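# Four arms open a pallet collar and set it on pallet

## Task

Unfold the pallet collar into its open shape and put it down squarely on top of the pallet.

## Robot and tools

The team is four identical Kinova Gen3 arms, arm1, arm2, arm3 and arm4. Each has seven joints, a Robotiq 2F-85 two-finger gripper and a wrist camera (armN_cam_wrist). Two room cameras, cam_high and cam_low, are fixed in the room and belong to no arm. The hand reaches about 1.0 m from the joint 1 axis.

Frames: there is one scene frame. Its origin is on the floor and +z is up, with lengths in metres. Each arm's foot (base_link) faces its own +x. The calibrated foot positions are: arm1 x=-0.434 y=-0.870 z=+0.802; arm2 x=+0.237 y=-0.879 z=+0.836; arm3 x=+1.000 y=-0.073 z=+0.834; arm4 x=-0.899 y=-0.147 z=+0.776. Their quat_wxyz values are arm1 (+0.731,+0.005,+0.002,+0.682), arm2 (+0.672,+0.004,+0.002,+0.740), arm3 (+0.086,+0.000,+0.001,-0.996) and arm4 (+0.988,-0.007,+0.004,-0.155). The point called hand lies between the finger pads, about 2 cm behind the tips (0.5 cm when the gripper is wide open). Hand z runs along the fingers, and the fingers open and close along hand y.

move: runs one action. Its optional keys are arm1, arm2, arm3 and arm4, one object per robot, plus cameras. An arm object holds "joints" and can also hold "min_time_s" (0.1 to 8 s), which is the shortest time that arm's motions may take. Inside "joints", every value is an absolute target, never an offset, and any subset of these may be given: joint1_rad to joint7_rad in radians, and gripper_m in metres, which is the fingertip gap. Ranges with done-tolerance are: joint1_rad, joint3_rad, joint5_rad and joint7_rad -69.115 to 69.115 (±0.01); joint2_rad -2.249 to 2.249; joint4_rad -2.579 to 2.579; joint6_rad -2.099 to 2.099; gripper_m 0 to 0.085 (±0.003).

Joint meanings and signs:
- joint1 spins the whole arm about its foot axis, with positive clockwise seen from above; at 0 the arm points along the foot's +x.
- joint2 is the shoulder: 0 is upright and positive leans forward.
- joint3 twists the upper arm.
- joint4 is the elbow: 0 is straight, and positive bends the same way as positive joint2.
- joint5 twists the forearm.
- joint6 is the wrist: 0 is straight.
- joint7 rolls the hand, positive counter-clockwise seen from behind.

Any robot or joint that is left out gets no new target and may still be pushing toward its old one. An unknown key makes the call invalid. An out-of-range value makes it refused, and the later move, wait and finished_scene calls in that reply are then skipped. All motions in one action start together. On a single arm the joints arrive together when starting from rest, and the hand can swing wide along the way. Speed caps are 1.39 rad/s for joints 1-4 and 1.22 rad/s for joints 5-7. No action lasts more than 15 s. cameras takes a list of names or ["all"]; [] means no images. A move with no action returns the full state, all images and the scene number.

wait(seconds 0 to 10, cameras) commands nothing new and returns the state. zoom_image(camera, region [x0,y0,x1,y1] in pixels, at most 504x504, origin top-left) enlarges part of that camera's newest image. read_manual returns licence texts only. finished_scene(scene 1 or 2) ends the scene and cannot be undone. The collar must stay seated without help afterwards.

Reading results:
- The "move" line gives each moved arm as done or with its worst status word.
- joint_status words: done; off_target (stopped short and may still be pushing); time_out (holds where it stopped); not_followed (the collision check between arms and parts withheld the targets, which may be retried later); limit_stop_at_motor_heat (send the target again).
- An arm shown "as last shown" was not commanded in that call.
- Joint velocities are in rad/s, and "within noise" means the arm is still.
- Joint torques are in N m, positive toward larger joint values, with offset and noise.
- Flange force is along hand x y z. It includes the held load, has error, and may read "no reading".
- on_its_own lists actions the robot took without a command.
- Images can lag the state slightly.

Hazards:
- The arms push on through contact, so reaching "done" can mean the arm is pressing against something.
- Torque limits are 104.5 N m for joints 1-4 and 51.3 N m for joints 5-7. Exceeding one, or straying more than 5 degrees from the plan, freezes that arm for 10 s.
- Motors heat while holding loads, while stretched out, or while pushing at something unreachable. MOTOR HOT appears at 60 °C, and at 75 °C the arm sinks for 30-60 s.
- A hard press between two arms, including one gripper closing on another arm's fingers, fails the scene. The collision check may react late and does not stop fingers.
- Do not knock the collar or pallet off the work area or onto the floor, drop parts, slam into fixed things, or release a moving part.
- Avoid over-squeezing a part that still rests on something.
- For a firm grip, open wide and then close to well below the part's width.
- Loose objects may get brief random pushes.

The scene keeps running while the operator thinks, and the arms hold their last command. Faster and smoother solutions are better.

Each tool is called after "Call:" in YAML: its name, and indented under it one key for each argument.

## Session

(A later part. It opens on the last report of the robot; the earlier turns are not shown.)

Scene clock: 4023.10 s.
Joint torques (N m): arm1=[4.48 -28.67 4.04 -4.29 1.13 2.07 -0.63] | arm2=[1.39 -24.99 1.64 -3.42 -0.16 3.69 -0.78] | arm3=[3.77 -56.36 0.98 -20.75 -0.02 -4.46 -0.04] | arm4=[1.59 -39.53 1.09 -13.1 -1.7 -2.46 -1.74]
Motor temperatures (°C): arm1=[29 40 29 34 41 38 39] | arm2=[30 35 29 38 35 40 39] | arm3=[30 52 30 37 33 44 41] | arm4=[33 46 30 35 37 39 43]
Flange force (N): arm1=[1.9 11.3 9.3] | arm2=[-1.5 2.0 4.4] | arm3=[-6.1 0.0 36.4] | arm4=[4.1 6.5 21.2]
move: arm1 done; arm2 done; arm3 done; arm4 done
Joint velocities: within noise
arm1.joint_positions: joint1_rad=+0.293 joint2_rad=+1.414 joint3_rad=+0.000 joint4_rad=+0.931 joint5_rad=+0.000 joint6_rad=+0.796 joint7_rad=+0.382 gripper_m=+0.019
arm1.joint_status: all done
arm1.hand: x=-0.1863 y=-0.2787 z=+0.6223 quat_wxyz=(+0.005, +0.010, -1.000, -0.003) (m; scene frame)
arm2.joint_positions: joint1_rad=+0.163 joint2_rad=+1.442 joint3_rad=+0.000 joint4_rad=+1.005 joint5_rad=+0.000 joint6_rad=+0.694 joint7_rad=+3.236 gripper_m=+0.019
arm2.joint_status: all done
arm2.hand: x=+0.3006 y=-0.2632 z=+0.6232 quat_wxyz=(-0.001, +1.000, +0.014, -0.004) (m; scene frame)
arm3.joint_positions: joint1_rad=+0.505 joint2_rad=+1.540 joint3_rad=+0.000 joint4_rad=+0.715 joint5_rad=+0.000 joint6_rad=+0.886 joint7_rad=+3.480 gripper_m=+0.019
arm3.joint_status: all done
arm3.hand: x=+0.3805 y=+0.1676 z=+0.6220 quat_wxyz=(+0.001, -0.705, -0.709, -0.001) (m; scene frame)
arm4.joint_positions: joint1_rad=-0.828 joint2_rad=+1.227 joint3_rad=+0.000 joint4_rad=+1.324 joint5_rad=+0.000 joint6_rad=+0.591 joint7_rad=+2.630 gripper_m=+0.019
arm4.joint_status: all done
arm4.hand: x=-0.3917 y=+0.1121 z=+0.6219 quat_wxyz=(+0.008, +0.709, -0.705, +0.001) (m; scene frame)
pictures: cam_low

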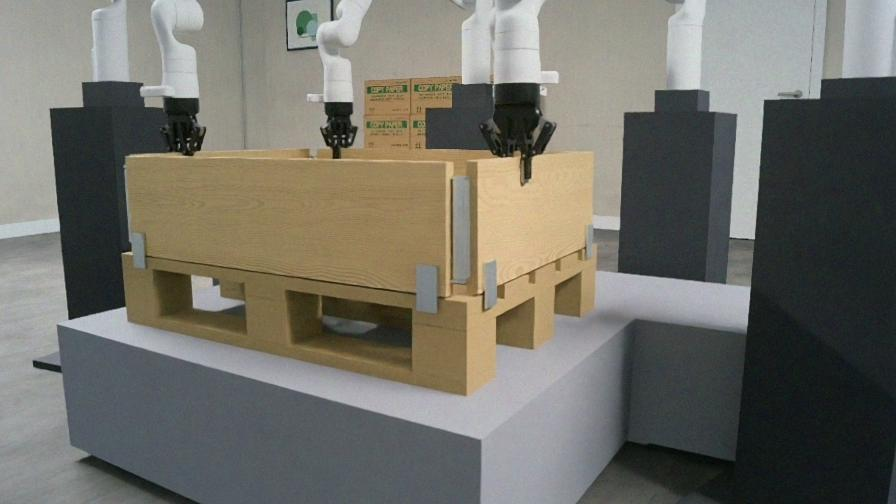

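Call:
move:
  arm1: {"joints":{"joint2_rad":1.4182,"joint4_rad":0.9288,"joint6_rad":0.7946},"min_time_s":2.2}
  arm2: {"joints":{"joint2_rad":1.4466,"joint4_rad":1.0020,"joint6_rad":0.6930},"min_time_s":2.2}
  arm3: {"joints":{"joint2_rad":1.5448,"joint4_rad":0.7113,"joint6_rad":0.8855},"min_time_s":2.2}
  arm4: {"joints":{"joint2_rad":1.2308,"joint4_rad":1.3224,"joint6_rad":0.5884},"min_time_s":2.2}
  cameras: ["cam_low"]

Call:
zoom_image:
  camera: "cam_low"
  region: [410, 250, 510, 320]

Call:
zoom_image:
  camera: "cam_low"
  region: [115, 210, 185, 280]

Call:
zoom_image:
  camera: "cam_low"
  region: [560, 205, 620, 265]

Scene clock: 4035.10 s.
Joint torques (N m): arm1=[4.4 -28.77 3.93 -4.12 1.05 2.18 -0.62] | arm2=[1.6 -24.8 1.8 -3.25 -0.06 3.75 -0.74] | arm3=[4.17 -56.28 1.26 -20.57 0.12 -4.36 -0.02] | arm4=[1.25 -39.22 0.84 -12.83 -1.8 -2.27 -1.7]
Motor temperatures (°C): arm1=[29 40 29 34 41 38 39] | arm2=[30 35 29 38 35 40 39] | arm3=[30 52 30 37 33 44 41] | arm4=[33 46 30 35 37 39 43]
Flange force (N): arm1=[1.5 11.9 9.8] | arm2=[-1.9 1.7 4.2] | arm3=[-6.5 -0.7 36.6] | arm4=[4.6 6.3 21.0]
move: arm1 done; arm2 done; arm3 done; arm4 done
Joint velocities: within noise
arm1.joint_positions: joint1_rad=+0.293 joint2_rad=+1.418 joint3_rad=+0.000 joint4_rad=+0.929 joint5_rad=+0.000 joint6_rad=+0.795 joint7_rad=+0.382 gripper_m=+0.019
arm1.joint_status: all done
arm1.hand: x=-0.1863 y=-0.2787 z=+0.6203 quat_wxyz=(+0.005, +0.010, -1.000, -0.003) (m; scene frame)
arm2.joint_positions: joint1_rad=+0.163 joint2_rad=+1.447 joint3_rad=+0.000 joint4_rad=+1.002 joint5_rad=+0.000 joint6_rad=+0.693 joint7_rad=+3.236 gripper_m=+0.019
arm2.joint_status: all done
arm2.hand: x=+0.3006 y=-0.2632 z=+0.6213 quat_wxyz=(-0.001, +1.000, +0.014, -0.004) (m; scene frame)
arm3.joint_positions: joint1_rad=+0.505 joint2_rad=+1.545 joint3_rad=+0.000 joint4_rad=+0.711 joint5_rad=+0.000 joint6_rad=+0.885 joint7_rad=+3.480 gripper_m=+0.019
arm3.joint_status: all done
arm3.hand: x=+0.3806 y=+0.1675 z=+0.6200 quat_wxyz=(+0.001, -0.705, -0.709, -0.001) (m; scene frame)
arm4.joint_positions: joint1_rad=-0.828 joint2_rad=+1.231 joint3_rad=+0.000 joint4_rad=+1.322 joint5_rad=+0.000 joint6_rad=+0.588 joint7_rad=+2.630 gripper_m=+0.019
arm4.joint_status: all done
arm4.hand: x=-0.3917 y=+0.1120 z=+0.6199 quat_wxyz=(+0.008, +0.709, -0.705, +0.001) (m; scene frame)
pictures: cam_low

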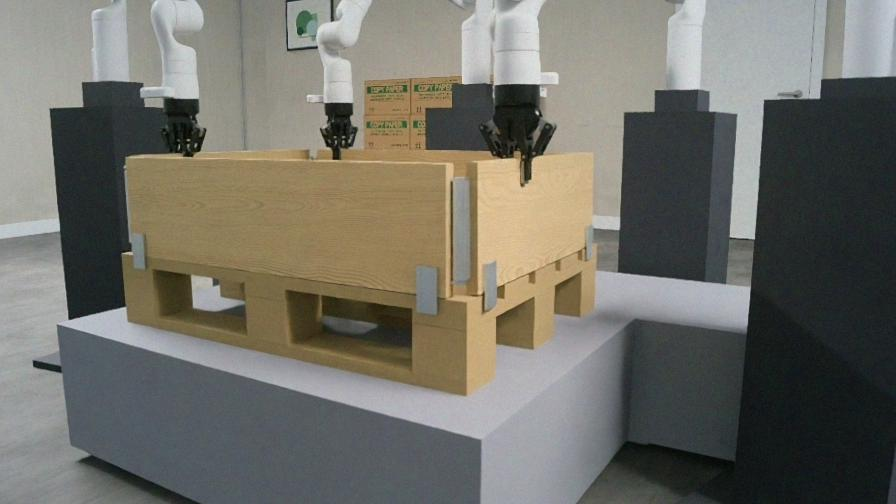

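Scaled by 5.040 from the camera's 896x504 image, which has a finer 1280x720 frame.

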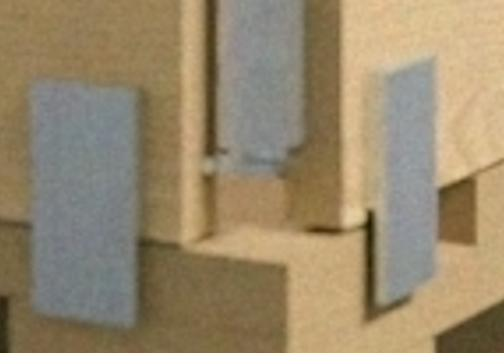

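Scaled by 7.200 from the camera's 896x504 image, which has a finer 1280x720 frame.

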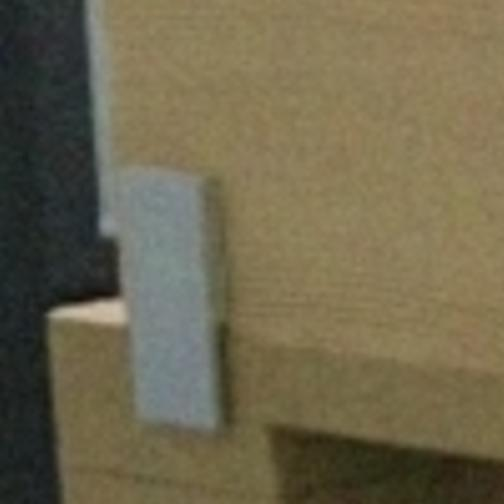

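Scaled by 8.400 from the camera's 896x504 image, which has a finer 1280x720 frame.

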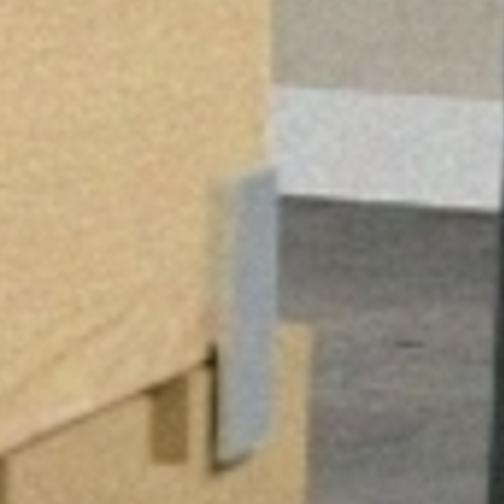

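Call:
move:
  arm1: {"joints":{"joint2_rad":1.4202,"joint4_rad":0.9275,"joint6_rad":0.7939},"min_time_s":1.5}
  arm2: {"joints":{"joint2_rad":1.4488,"joint4_rad":1.0004,"joint6_rad":0.6924},"min_time_s":1.5}
  arm3: {"joints":{"joint2_rad":1.5470,"joint4_rad":0.7094,"joint6_rad":0.8852},"min_time_s":1.5}
  arm4: {"joints":{"joint2_rad":1.2328,"joint4_rad":1.3215,"joint6_rad":0.5873},"min_time_s":1.5}

Call:
move:
  arm1: {"joints":{"joint2_rad":1.4222,"joint4_rad":0.9262,"joint6_rad":0.7932},"min_time_s":1.5}
  arm2: {"joints":{"joint2_rad":1.4509,"joint4_rad":0.9989,"joint6_rad":0.6918},"min_time_s":1.5}
  arm3: {"joints":{"joint2_rad":1.5492,"joint4_rad":0.7075,"joint6_rad":0.8849},"min_time_s":1.5}
  arm4: {"joints":{"joint2_rad":1.2348,"joint4_rad":1.3207,"joint6_rad":0.5861},"min_time_s":1.5}
  cameras: ["cam_low"]

Call:
zoom_image:
  camera: "cam_low"
  region: [410, 250, 510, 320]

Call:
zoom_image:
  camera: "cam_low"
  region: [115, 210, 185, 280]

Call:
zoom_image:
  camera: "cam_low"
  region: [560, 205, 620, 265]

Scene clock: 4055.10 s.
Joint torques (N m): arm1=[5.39 -27.16 4.68 -4.4 1.32 1.32 -0.59] | arm2=[2.18 -22.03 2.16 -3.22 -0.02 3 -0.82] | arm3=[3.43 -46.51 0.6 -21.08 -0.14 -8.01 -0.18] | arm4=[2.18 -39.56 1.63 -13.71 -1.62 -2.73 -1.75]
Motor temperatures (°C): arm1=[29 40 29 34 41 38 39] | arm2=[30 35 29 38 35 40 39] | arm3=[30 52 30 37 33 44 41] | arm4=[33 46 30 35 37 39 43]
Flange force (N): arm1=[3.7 10.9 5.6] | arm2=[-2.9 3.6 -2.1] | arm3=[-10.2 12.5 12.5] | arm4=[4.2 8.9 20.3]
move: arm1 done; arm2 done; arm3 done; arm4 done
Joint velocities: within noise
arm1.joint_positions: joint1_rad=+0.293 joint2_rad=+1.420 joint3_rad=+0.000 joint4_rad=+0.928 joint5_rad=+0.000 joint6_rad=+0.794 joint7_rad=+0.382 gripper_m=+0.019
arm1.joint_status: all done
arm1.hand: x=-0.1863 y=-0.2787 z=+0.6194 quat_wxyz=(+0.005, +0.010, -1.000, -0.003) (m; scene frame)
arm2.joint_positions: joint1_rad=+0.163 joint2_rad=+1.449 joint3_rad=+0.000 joint4_rad=+1.000 joint5_rad=+0.000 joint6_rad=+0.692 joint7_rad=+3.236 gripper_m=+0.019
arm2.joint_status: all done
arm2.hand: x=+0.3006 y=-0.2633 z=+0.6202 quat_wxyz=(-0.001, +1.000, +0.014, -0.004) (m; scene frame)
arm3.joint_positions: joint1_rad=+0.505 joint2_rad=+1.547 joint3_rad=+0.000 joint4_rad=+0.709 joint5_rad=+0.000 joint6_rad=+0.885 joint7_rad=+3.480 gripper_m=+0.019
arm3.joint_status: all done
arm3.hand: x=+0.3806 y=+0.1675 z=+0.6190 quat_wxyz=(+0.001, -0.705, -0.709, -0.001) (m; scene frame)
arm4.joint_positions: joint1_rad=-0.828 joint2_rad=+1.233 joint3_rad=+0.000 joint4_rad=+1.321 joint5_rad=+0.000 joint6_rad=+0.587 joint7_rad=+2.630 gripper_m=+0.019
arm4.joint_status: all done
arm4.hand: x=-0.3918 y=+0.1120 z=+0.6189 quat_wxyz=(+0.008, +0.709, -0.705, +0.001) (m; scene frame)
pictures: none

Scene clock: 4056.90 s.
Joint torques (N m): arm1=[6.49 -17.65 5.32 -4.09 1.61 -1.42 -0.58] | arm2=[2.48 -11.71 2.16 -3.21 0 -0.04 -0.86] | arm3=[0.28 -43.89 -1.61 -19.76 -1.04 -7.71 -0.19] | arm4=[4.14 -29.52 3.53 -14.25 -0.99 -5.53 -1.74]
Motor temperatures (°C): arm1=[29 40 30 34 41 38 39] | arm2=[30 35 29 38 35 40 39] | arm3=[30 52 30 36 33 44 41] | arm4=[33 46 30 35 37 39 43]
Flange force (N): arm1=[8.4 4.7 -15.4] | arm2=[-4.3 10.7 -25.9] | arm3=[-5.3 12.9 9.3] | arm4=[4.5 17.2 -3.8]
move: arm1 done; arm2 done; arm3 done; arm4 done
Joint velocities: within noise
arm1.joint_positions: joint1_rad=+0.293 joint2_rad=+1.422 joint3_rad=+0.000 joint4_rad=+0.926 joint5_rad=+0.000 joint6_rad=+0.793 joint7_rad=+0.382 gripper_m=+0.019
arm1.joint_status: all done
arm1.hand: x=-0.1863 y=-0.2787 z=+0.6184 quat_wxyz=(+0.005, +0.010, -1.000, -0.003) (m; scene frame)
arm2.joint_positions: joint1_rad=+0.163 joint2_rad=+1.451 joint3_rad=+0.000 joint4_rad=+0.999 joint5_rad=+0.000 joint6_rad=+0.692 joint7_rad=+3.236 gripper_m=+0.019
arm2.joint_status: all done
arm2.hand: x=+0.3006 y=-0.2633 z=+0.6192 quat_wxyz=(-0.001, +1.000, +0.014, -0.004) (m; scene frame)
arm3.joint_positions: joint1_rad=+0.505 joint2_rad=+1.549 joint3_rad=+0.000 joint4_rad=+0.707 joint5_rad=+0.000 joint6_rad=+0.885 joint7_rad=+3.480 gripper_m=+0.019
arm3.joint_status: all done
arm3.hand: x=+0.3806 y=+0.1676 z=+0.6180 quat_wxyz=(+0.001, -0.705, -0.709, -0.001) (m; scene frame)
arm4.joint_positions: joint1_rad=-0.828 joint2_rad=+1.235 joint3_rad=+0.000 joint4_rad=+1.321 joint5_rad=+0.000 joint6_rad=+0.586 joint7_rad=+2.630 gripper_m=+0.019
arm4.joint_status: all done
arm4.hand: x=-0.3918 y=+0.1120 z=+0.6179 quat_wxyz=(+0.008, +0.709, -0.705, +0.001) (m; scene frame)
pictures: cam_low

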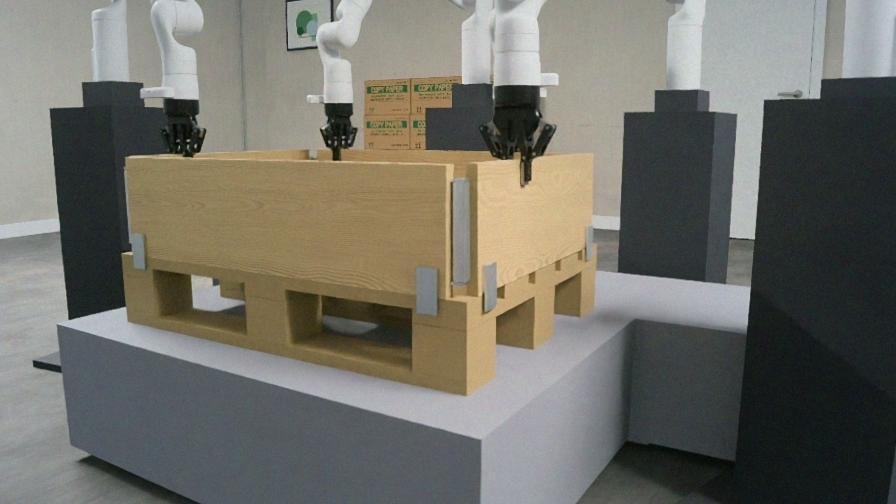

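Scaled by 5.040 from the camera's 896x504 image, which has a finer 1280x720 frame.

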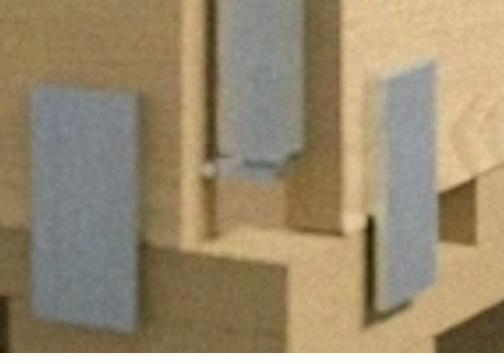

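Scaled by 7.200 from the camera's 896x504 image, which has a finer 1280x720 frame.

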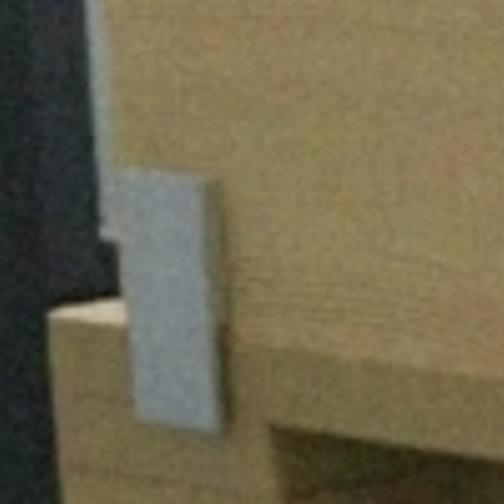

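Scaled by 8.400 from the camera's 896x504 image, which has a finer 1280x720 frame.

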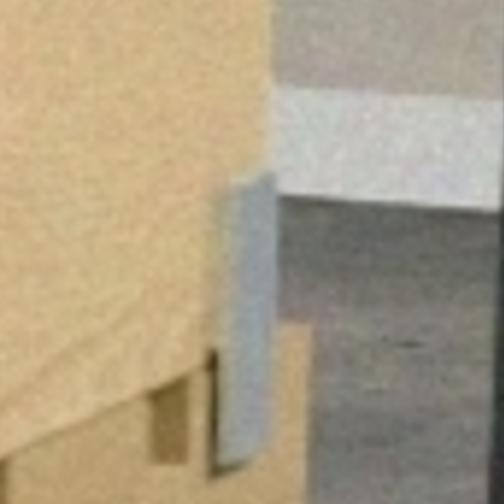

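Call:
move:
  arm2: {"joints":{"gripper_m":0.045}}
  arm3: {"joints":{"gripper_m":0.045}}

Call:
move:
  arm1: {"joints":{"gripper_m":0.045}}
  arm4: {"joints":{"gripper_m":0.045}}
  cameras: ["all"]

Call:
zoom_image:
  camera: "cam_low"
  region: [410, 250, 510, 320]

Call:
zoom_image:
  camera: "cam_low"
  region: [115, 210, 185, 280]

Call:
zoom_image:
  camera: "cam_low"
  region: [560, 205, 620, 265]

Scene clock: 4070.20 s.
Joint torques (N m): arm1=[5.57 -17.22 4.66 -5.14 1.47 -2.2 -0.61] | arm2=[-0.51 -26.22 0.52 -7.8 -0.02 -0.15 -0.21] | arm3=[1.05 -28.68 -0.45 -6.2 0.1 0.4 0.46] | arm4=[1.43 -31.76 0.63 -8.76 -1.76 -0.99 -1.64]
Motor temperatures (°C): arm1=[29 40 30 34 41 38 39] | arm2=[30 35 29 38 35 40 39] | arm3=[30 51 30 36 33 44 41] | arm4=[33 46 30 35 37 39 43]
Flange force (N): arm1=[8.7 0.3 -18.4] | arm2=[-0.4 10.0 -2.3] | arm3=[0.8 -8.3 4.9] | arm4=[2.5 3.0 10.9]
move: arm2 done; arm3 done
Joint velocities: within noise
arm1, arm4: as last shown
arm1.hand: x=-0.1863 y=-0.2788 z=+0.6184 quat_wxyz=(+0.005, +0.010, -1.000, -0.003) (m; scene frame)
arm2.joint_positions: joint1_rad=+0.163 joint2_rad=+1.451 joint3_rad=+0.000 joint4_rad=+0.999 joint5_rad=+0.000 joint6_rad=+0.692 joint7_rad=+3.236 gripper_m=+0.045
arm2.joint_status: all done
arm2.hand: x=+0.3006 y=-0.2633 z=+0.6192 quat_wxyz=(-0.001, +1.000, +0.014, -0.004) (m; scene frame)
arm3.joint_positions: joint1_rad=+0.505 joint2_rad=+1.549 joint3_rad=+0.000 joint4_rad=+0.707 joint5_rad=+0.000 joint6_rad=+0.885 joint7_rad=+3.480 gripper_m=+0.045
arm3.joint_status: all done
arm3.hand: x=+0.3806 y=+0.1675 z=+0.6180 quat_wxyz=(+0.001, -0.705, -0.709, -0.001) (m; scene frame)
arm4.hand: x=-0.3918 y=+0.1119 z=+0.6179 quat_wxyz=(+0.008, +0.709, -0.705, +0.001) (m; scene frame)
pictures: none

Scene clock: 4071.10 s.
Joint torques (N m): arm1=[0.01 -28.4 0.5 -6.8 0.13 -0.04 -0.22] | arm2=[-0.49 -26.25 0.56 -7.79 -0.08 -0.12 -0.19] | arm3=[1.04 -28.65 -0.46 -6.2 0.1 0.39 0.46] | arm4=[0.62 -24.17 1.08 -4.14 -0.07 0.12 -0.18]
Motor temperatures (°C): arm1=[29 40 30 34 41 38 39] | arm2=[30 35 29 38 35 40 39] | arm3=[30 51 30 36 33 44 41] | arm4=[33 46 30 35 37 39 43]
Flange force (N): arm1=[-0.8 2.0 3.7] | arm2=[-0.4 10.0 -2.2] | arm3=[0.8 -8.3 4.9] | arm4=[-1.7 -2.6 1.1]
move: arm1 done; arm4 done
Joint velocities: within noise
arm1.joint_positions: joint1_rad=+0.293 joint2_rad=+1.422 joint3_rad=+0.000 joint4_rad=+0.926 joint5_rad=+0.000 joint6_rad=+0.793 joint7_rad=+0.382 gripper_m=+0.045
arm1.joint_status: all done
arm1.hand: x=-0.1863 y=-0.2788 z=+0.6184 quat_wxyz=(+0.005, +0.010, -1.000, -0.003) (m; scene frame)
arm2, arm3: as last shown
arm4.joint_positions: joint1_rad=-0.828 joint2_rad=+1.235 joint3_rad=+0.000 joint4_rad=+1.321 joint5_rad=+0.000 joint6_rad=+0.586 joint7_rad=+2.630 gripper_m=+0.045
arm4.joint_status: all done
arm4.hand: x=-0.3918 y=+0.1120 z=+0.6179 quat_wxyz=(+0.008, +0.709, -0.705, +0.001) (m; scene frame)
pictures: arm1_cam_wrist, arm2_cam_wrist, arm3_cam_wrist, arm4_cam_wrist, cam_high, cam_low

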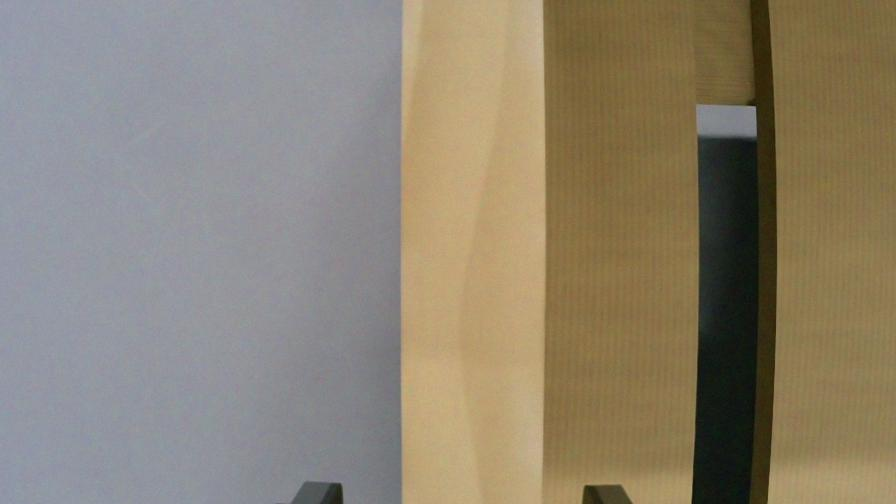

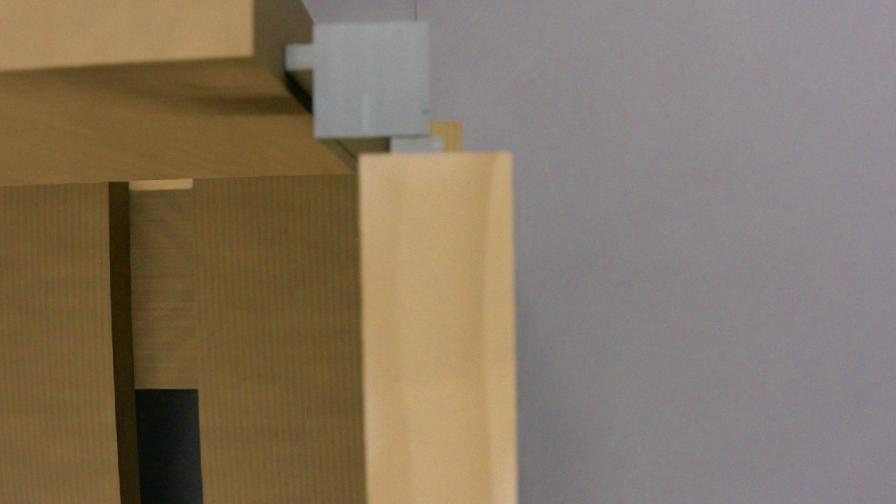

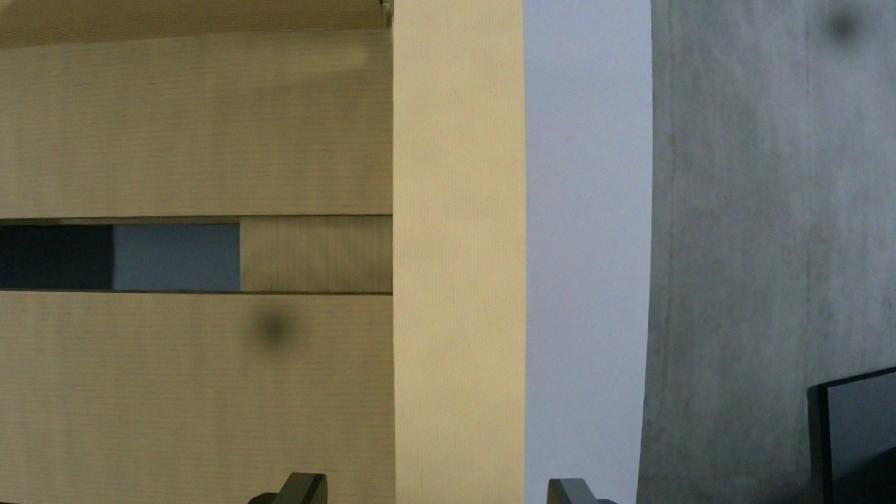

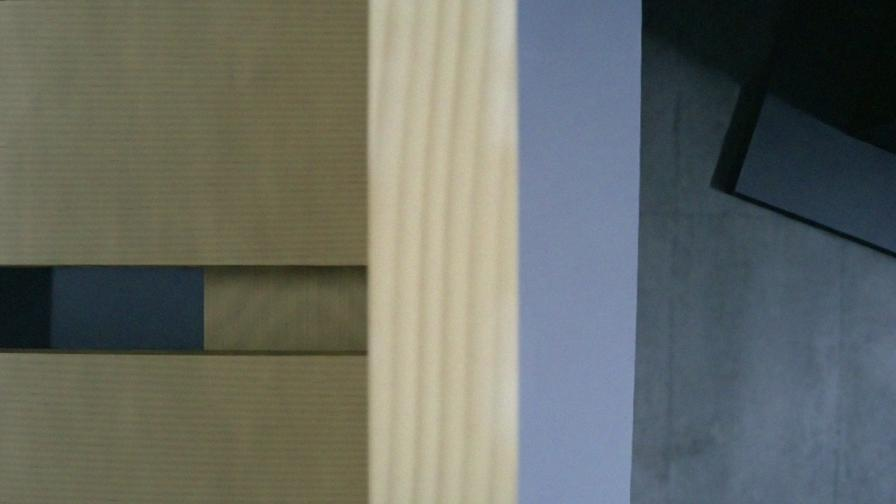

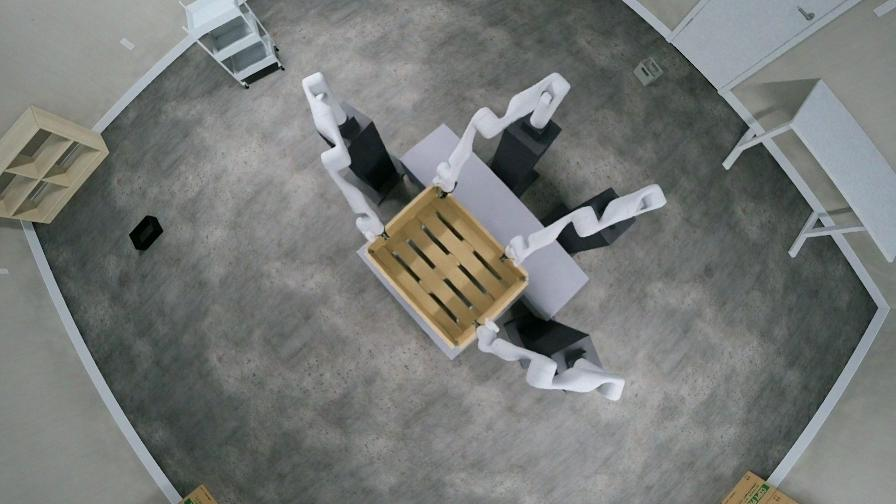

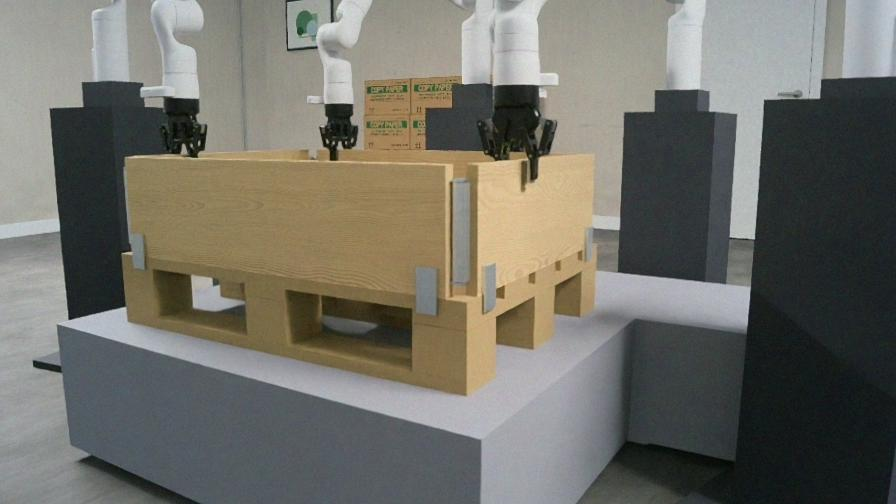

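Scaled by 5.040 from the camera's 896x504 image, which has a finer 1280x720 frame.

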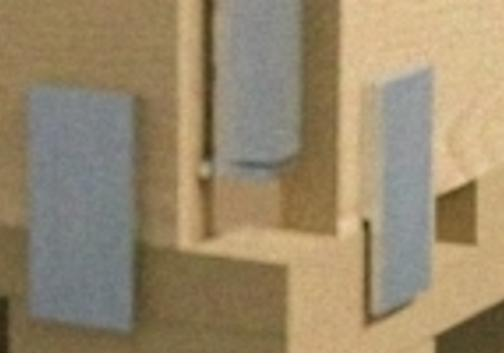

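Scaled by 7.200 from the camera's 896x504 image, which has a finer 1280x720 frame.

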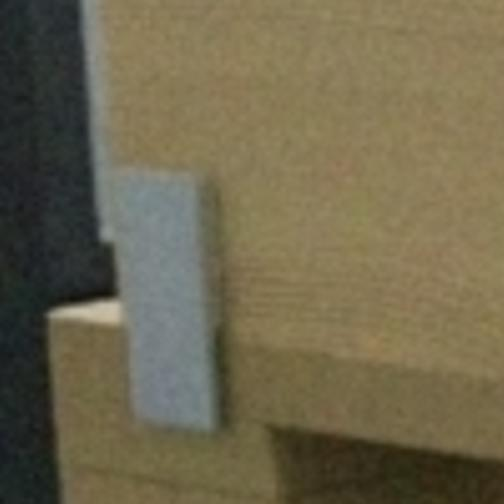

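Scaled by 8.400 from the camera's 896x504 image, which has a finer 1280x720 frame.

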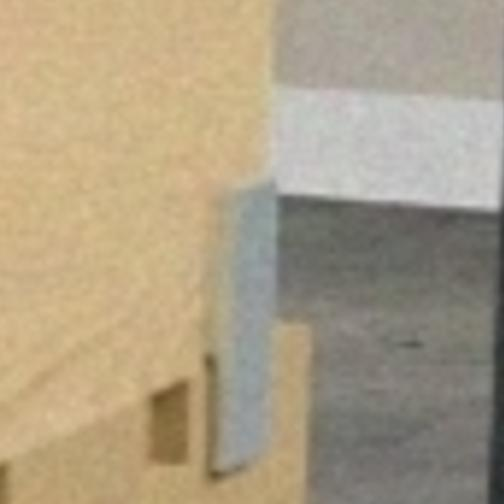

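Call:
move:
  arm1: {"joints":{"joint1_rad":0.2929,"joint2_rad":1.3536,"joint4_rad":0.9702,"joint6_rad":0.8178,"joint7_rad":0.3823},"min_time_s":2}
  arm2: {"joints":{"joint1_rad":0.1629,"joint2_rad":1.3790,"joint4_rad":1.0504,"joint6_rad":0.7122,"joint7_rad":3.2363},"min_time_s":2}
  arm3: {"joints":{"joint1_rad":0.5046,"joint2_rad":1.4782,"joint4_rad":0.7693,"joint6_rad":0.8941,"joint7_rad":3.4797},"min_time_s":2}
  arm4: {"joints":{"joint1_rad":-0.8284,"joint2_rad":1.1699,"joint4_rad":1.3491,"joint6_rad":0.6226,"joint7_rad":2.6302},"min_time_s":2}

Call:
move:
  arm1: {"joints":{"joint1_rad":0.2919,"joint2_rad":1.2592,"joint4_rad":1.0149,"joint6_rad":0.8674,"joint7_rad":0.3813},"min_time_s":2.5}
  arm2: {"joints":{"joint1_rad":0.1621,"joint2_rad":1.2789,"joint4_rad":1.1070,"joint6_rad":0.7557,"joint7_rad":3.2355},"min_time_s":2.5}
  arm3: {"joints":{"joint1_rad":0.5048,"joint2_rad":1.3805,"joint4_rad":0.8393,"joint6_rad":0.9218,"joint7_rad":3.4799},"min_time_s":2.5}
  arm4: {"joints":{"joint1_rad":-0.8280,"joint2_rad":1.0726,"joint4_rad":1.3776,"joint6_rad":0.6913,"joint7_rad":2.6306},"min_time_s":2.5}
  cameras: ["all"]

Call:
zoom_image:
  camera: "cam_low"
  region: [410, 250, 510, 320]

Call:
zoom_image:
  camera: "cam_low"
  region: [115, 210, 185, 280]

Call:
zoom_image:
  camera: "cam_low"
  region: [560, 205, 620, 265]

Call:
zoom_image:
  camera: "cam_high"
  region: [350, 170, 550, 360]

Scene clock: 4100.07 s.
Joint torques (N m): arm1=[0.02 -28.24 0.44 -6.98 0.08 -0.04 -0.23] | arm2=[-0.5 -26.13 0.54 -7.93 -0.06 -0.13 -0.18] | arm3=[1.04 -28.64 -0.43 -6.27 0.07 0.37 0.45] | arm4=[0.6 -23.99 1.17 -4.41 -0.04 0.21 -0.21]
Motor temperatures (°C): arm1=[29 41 29 35 41 38 39] | arm2=[30 36 29 38 35 40 39] | arm3=[30 49 30 36 33 44 41] | arm4=[33 45 30 35 37 39 43]
Flange force (N): arm1=[-0.7 1.8 3.5] | arm2=[-0.4 9.8 -1.6] | arm3=[0.6 -7.8 4.4] | arm4=[-1.5 -2.4 1.0]
move: arm1 done; arm2 done; arm3 done; arm4 done
Joint velocities: within noise
arm1.joint_positions: joint1_rad=+0.293 joint2_rad=+1.354 joint3_rad=+0.000 joint4_rad=+0.970 joint5_rad=+0.000 joint6_rad=+0.818 joint7_rad=+0.382 gripper_m=+0.045
arm1.joint_status: all done
arm1.hand: x=-0.1860 y=-0.2788 z=+0.6523 quat_wxyz=(+0.005, +0.010, -1.000, -0.003) (m; scene frame)
arm2.joint_positions: joint1_rad=+0.163 joint2_rad=+1.379 joint3_rad=+0.000 joint4_rad=+1.050 joint5_rad=+0.000 joint6_rad=+0.712 joint7_rad=+3.236 gripper_m=+0.045
arm2.joint_status: all done
arm2.hand: x=+0.3009 y=-0.2632 z=+0.6532 quat_wxyz=(-0.001, +1.000, +0.014, -0.004) (m; scene frame)
arm3.joint_positions: joint1_rad=+0.505 joint2_rad=+1.478 joint3_rad=+0.000 joint4_rad=+0.769 joint5_rad=+0.000 joint6_rad=+0.894 joint7_rad=+3.480 gripper_m=+0.045
arm3.joint_status: all done
arm3.hand: x=+0.3805 y=+0.1675 z=+0.6500 quat_wxyz=(+0.001, -0.705, -0.709, -0.001) (m; scene frame)
arm4.joint_positions: joint1_rad=-0.828 joint2_rad=+1.170 joint3_rad=+0.000 joint4_rad=+1.349 joint5_rad=+0.000 joint6_rad=+0.623 joint7_rad=+2.630 gripper_m=+0.045
arm4.joint_status: all done
arm4.hand: x=-0.3918 y=+0.1122 z=+0.6499 quat_wxyz=(+0.008, +0.709, -0.705, +0.001) (m; scene frame)
pictures: none

Scene clock: 4102.87 s.
Joint torques (N m): arm1=[0.04 -28.12 0.41 -7.25 0.08 -0.04 -0.22] | arm2=[-0.51 -25.97 0.53 -8.17 -0.03 -0.09 -0.14] | arm3=[1.05 -28.54 -0.44 -6.41 0.07 0.39 0.45] | arm4=[0.55 -23.62 1.02 -4.84 -0.05 0.14 -0.21]
Motor temperatures (°C): arm1=[29 41 29 35 41 38 39] | arm2=[30 37 29 38 35 40 39] | arm3=[30 49 30 35 33 44 41] | arm4=[33 45 30 35 37 39 43]
Flange force (N): arm1=[-0.9 2.2 3.5] | arm2=[-0.4 9.2 -0.6] | arm3=[0.4 -7.4 3.8] | arm4=[-1.6 -2.8 0.6]
move: arm1 done; arm2 done; arm3 done; arm4 done
Joint velocities: within noise
arm1.joint_positions: joint1_rad=+0.292 joint2_rad=+1.259 joint3_rad=+0.000 joint4_rad=+1.015 joint5_rad=+0.000 joint6_rad=+0.867 joint7_rad=+0.381 gripper_m=+0.045
arm1.joint_status: all done
arm1.hand: x=-0.1861 y=-0.2789 z=+0.7023 quat_wxyz=(+0.005, +0.010, -1.000, -0.003) (m; scene frame)
arm2.joint_positions: joint1_rad=+0.162 joint2_rad=+1.279 joint3_rad=+0.000 joint4_rad=+1.107 joint5_rad=+0.000 joint6_rad=+0.756 joint7_rad=+3.236 gripper_m=+0.045
arm2.joint_status: all done
arm2.hand: x=+0.3008 y=-0.2632 z=+0.7033 quat_wxyz=(-0.001, +1.000, +0.014, -0.004) (m; scene frame)
arm3.joint_positions: joint1_rad=+0.505 joint2_rad=+1.381 joint3_rad=+0.000 joint4_rad=+0.839 joint5_rad=+0.000 joint6_rad=+0.922 joint7_rad=+3.480 gripper_m=+0.045
arm3.joint_status: all done
arm3.hand: x=+0.3809 y=+0.1674 z=+0.6976 quat_wxyz=(+0.001, -0.705, -0.709, -0.001) (m; scene frame)
arm4.joint_positions: joint1_rad=-0.828 joint2_rad=+1.073 joint3_rad=+0.000 joint4_rad=+1.378 joint5_rad=+0.000 joint6_rad=+0.691 joint7_rad=+2.631 gripper_m=+0.045
arm4.joint_status: all done
arm4.hand: x=-0.3918 y=+0.1123 z=+0.7000 quat_wxyz=(+0.008, +0.709, -0.705, +0.001) (m; scene frame)
pictures: arm1_cam_wrist, arm2_cam_wrist, arm3_cam_wrist, arm4_cam_wrist, cam_high, cam_low

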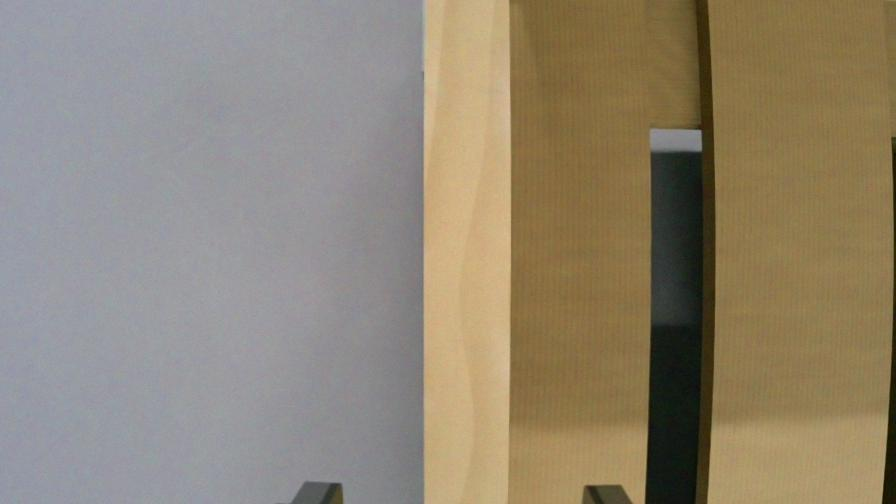

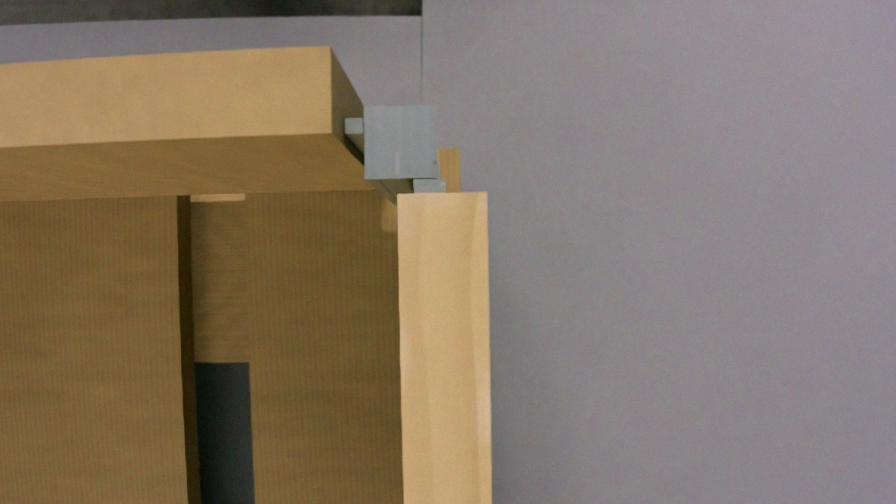

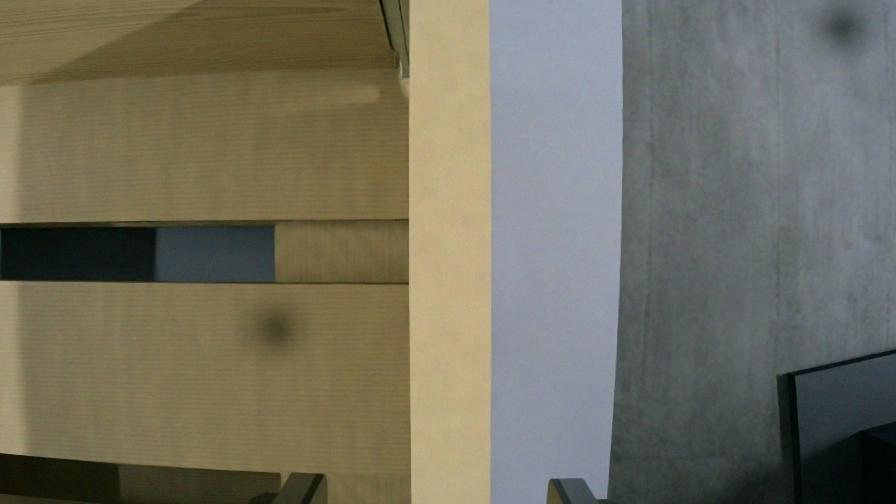

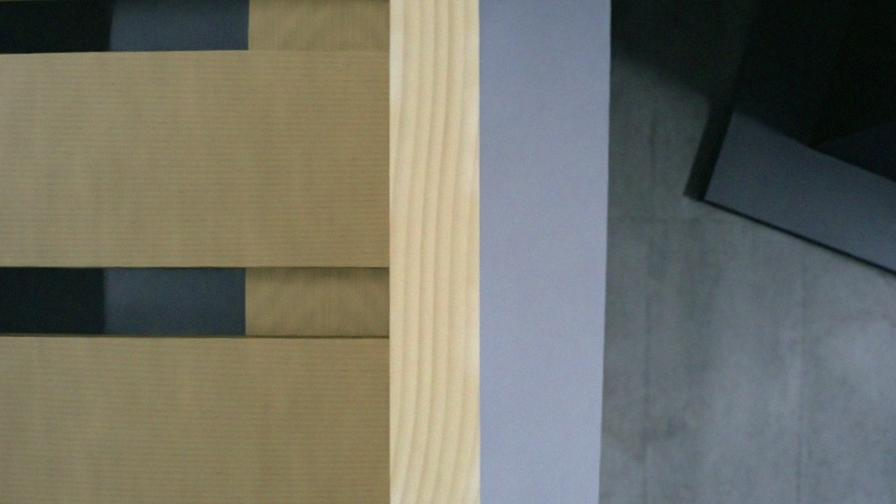

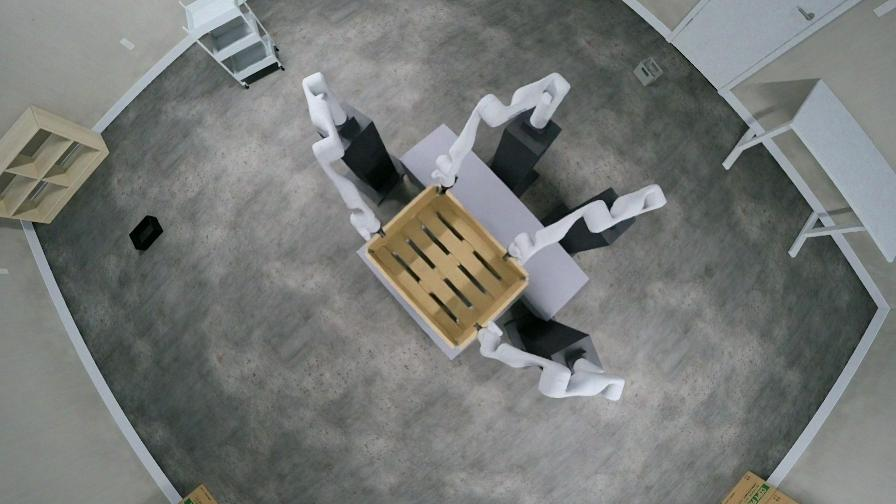

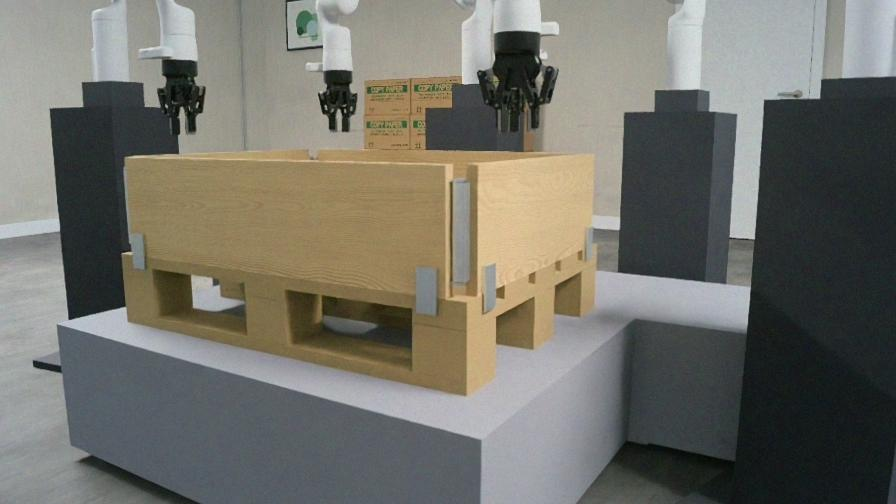

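Scaled by 5.040 from the camera's 896x504 image, which has a finer 1280x720 frame.

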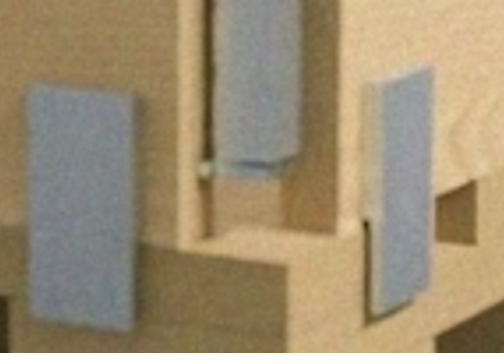

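Scaled by 7.200 from the camera's 896x504 image, which has a finer 1280x720 frame.

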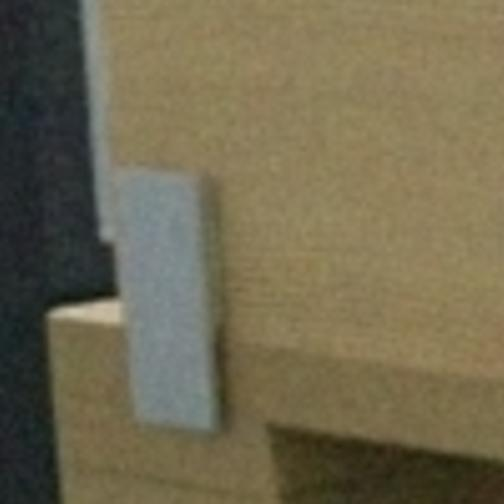

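Scaled by 8.400 from the camera's 896x504 image, which has a finer 1280x720 frame.

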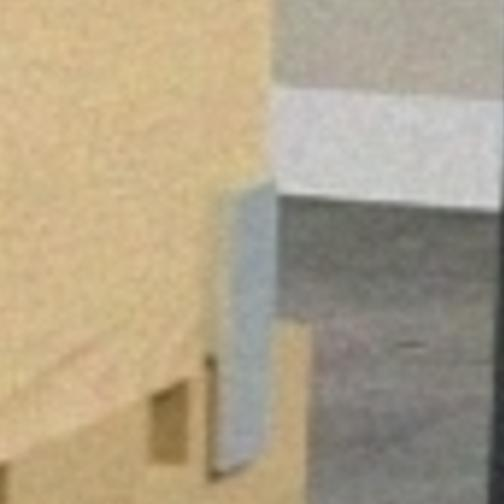

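Scaled by 2.520 from the camera's 896x504 image, which has a finer 1280x720 frame.

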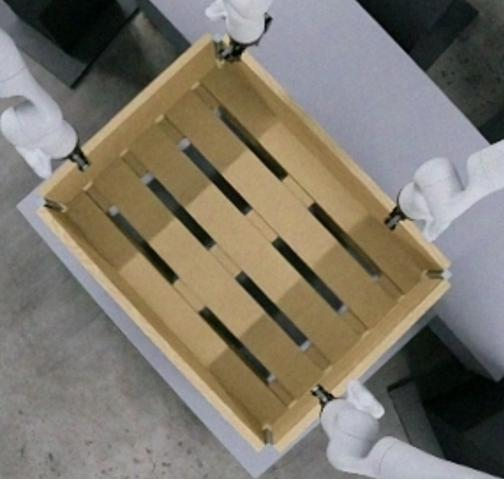

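Call:
finished_scene:
  scene: 2

The scene is finished: the task was done.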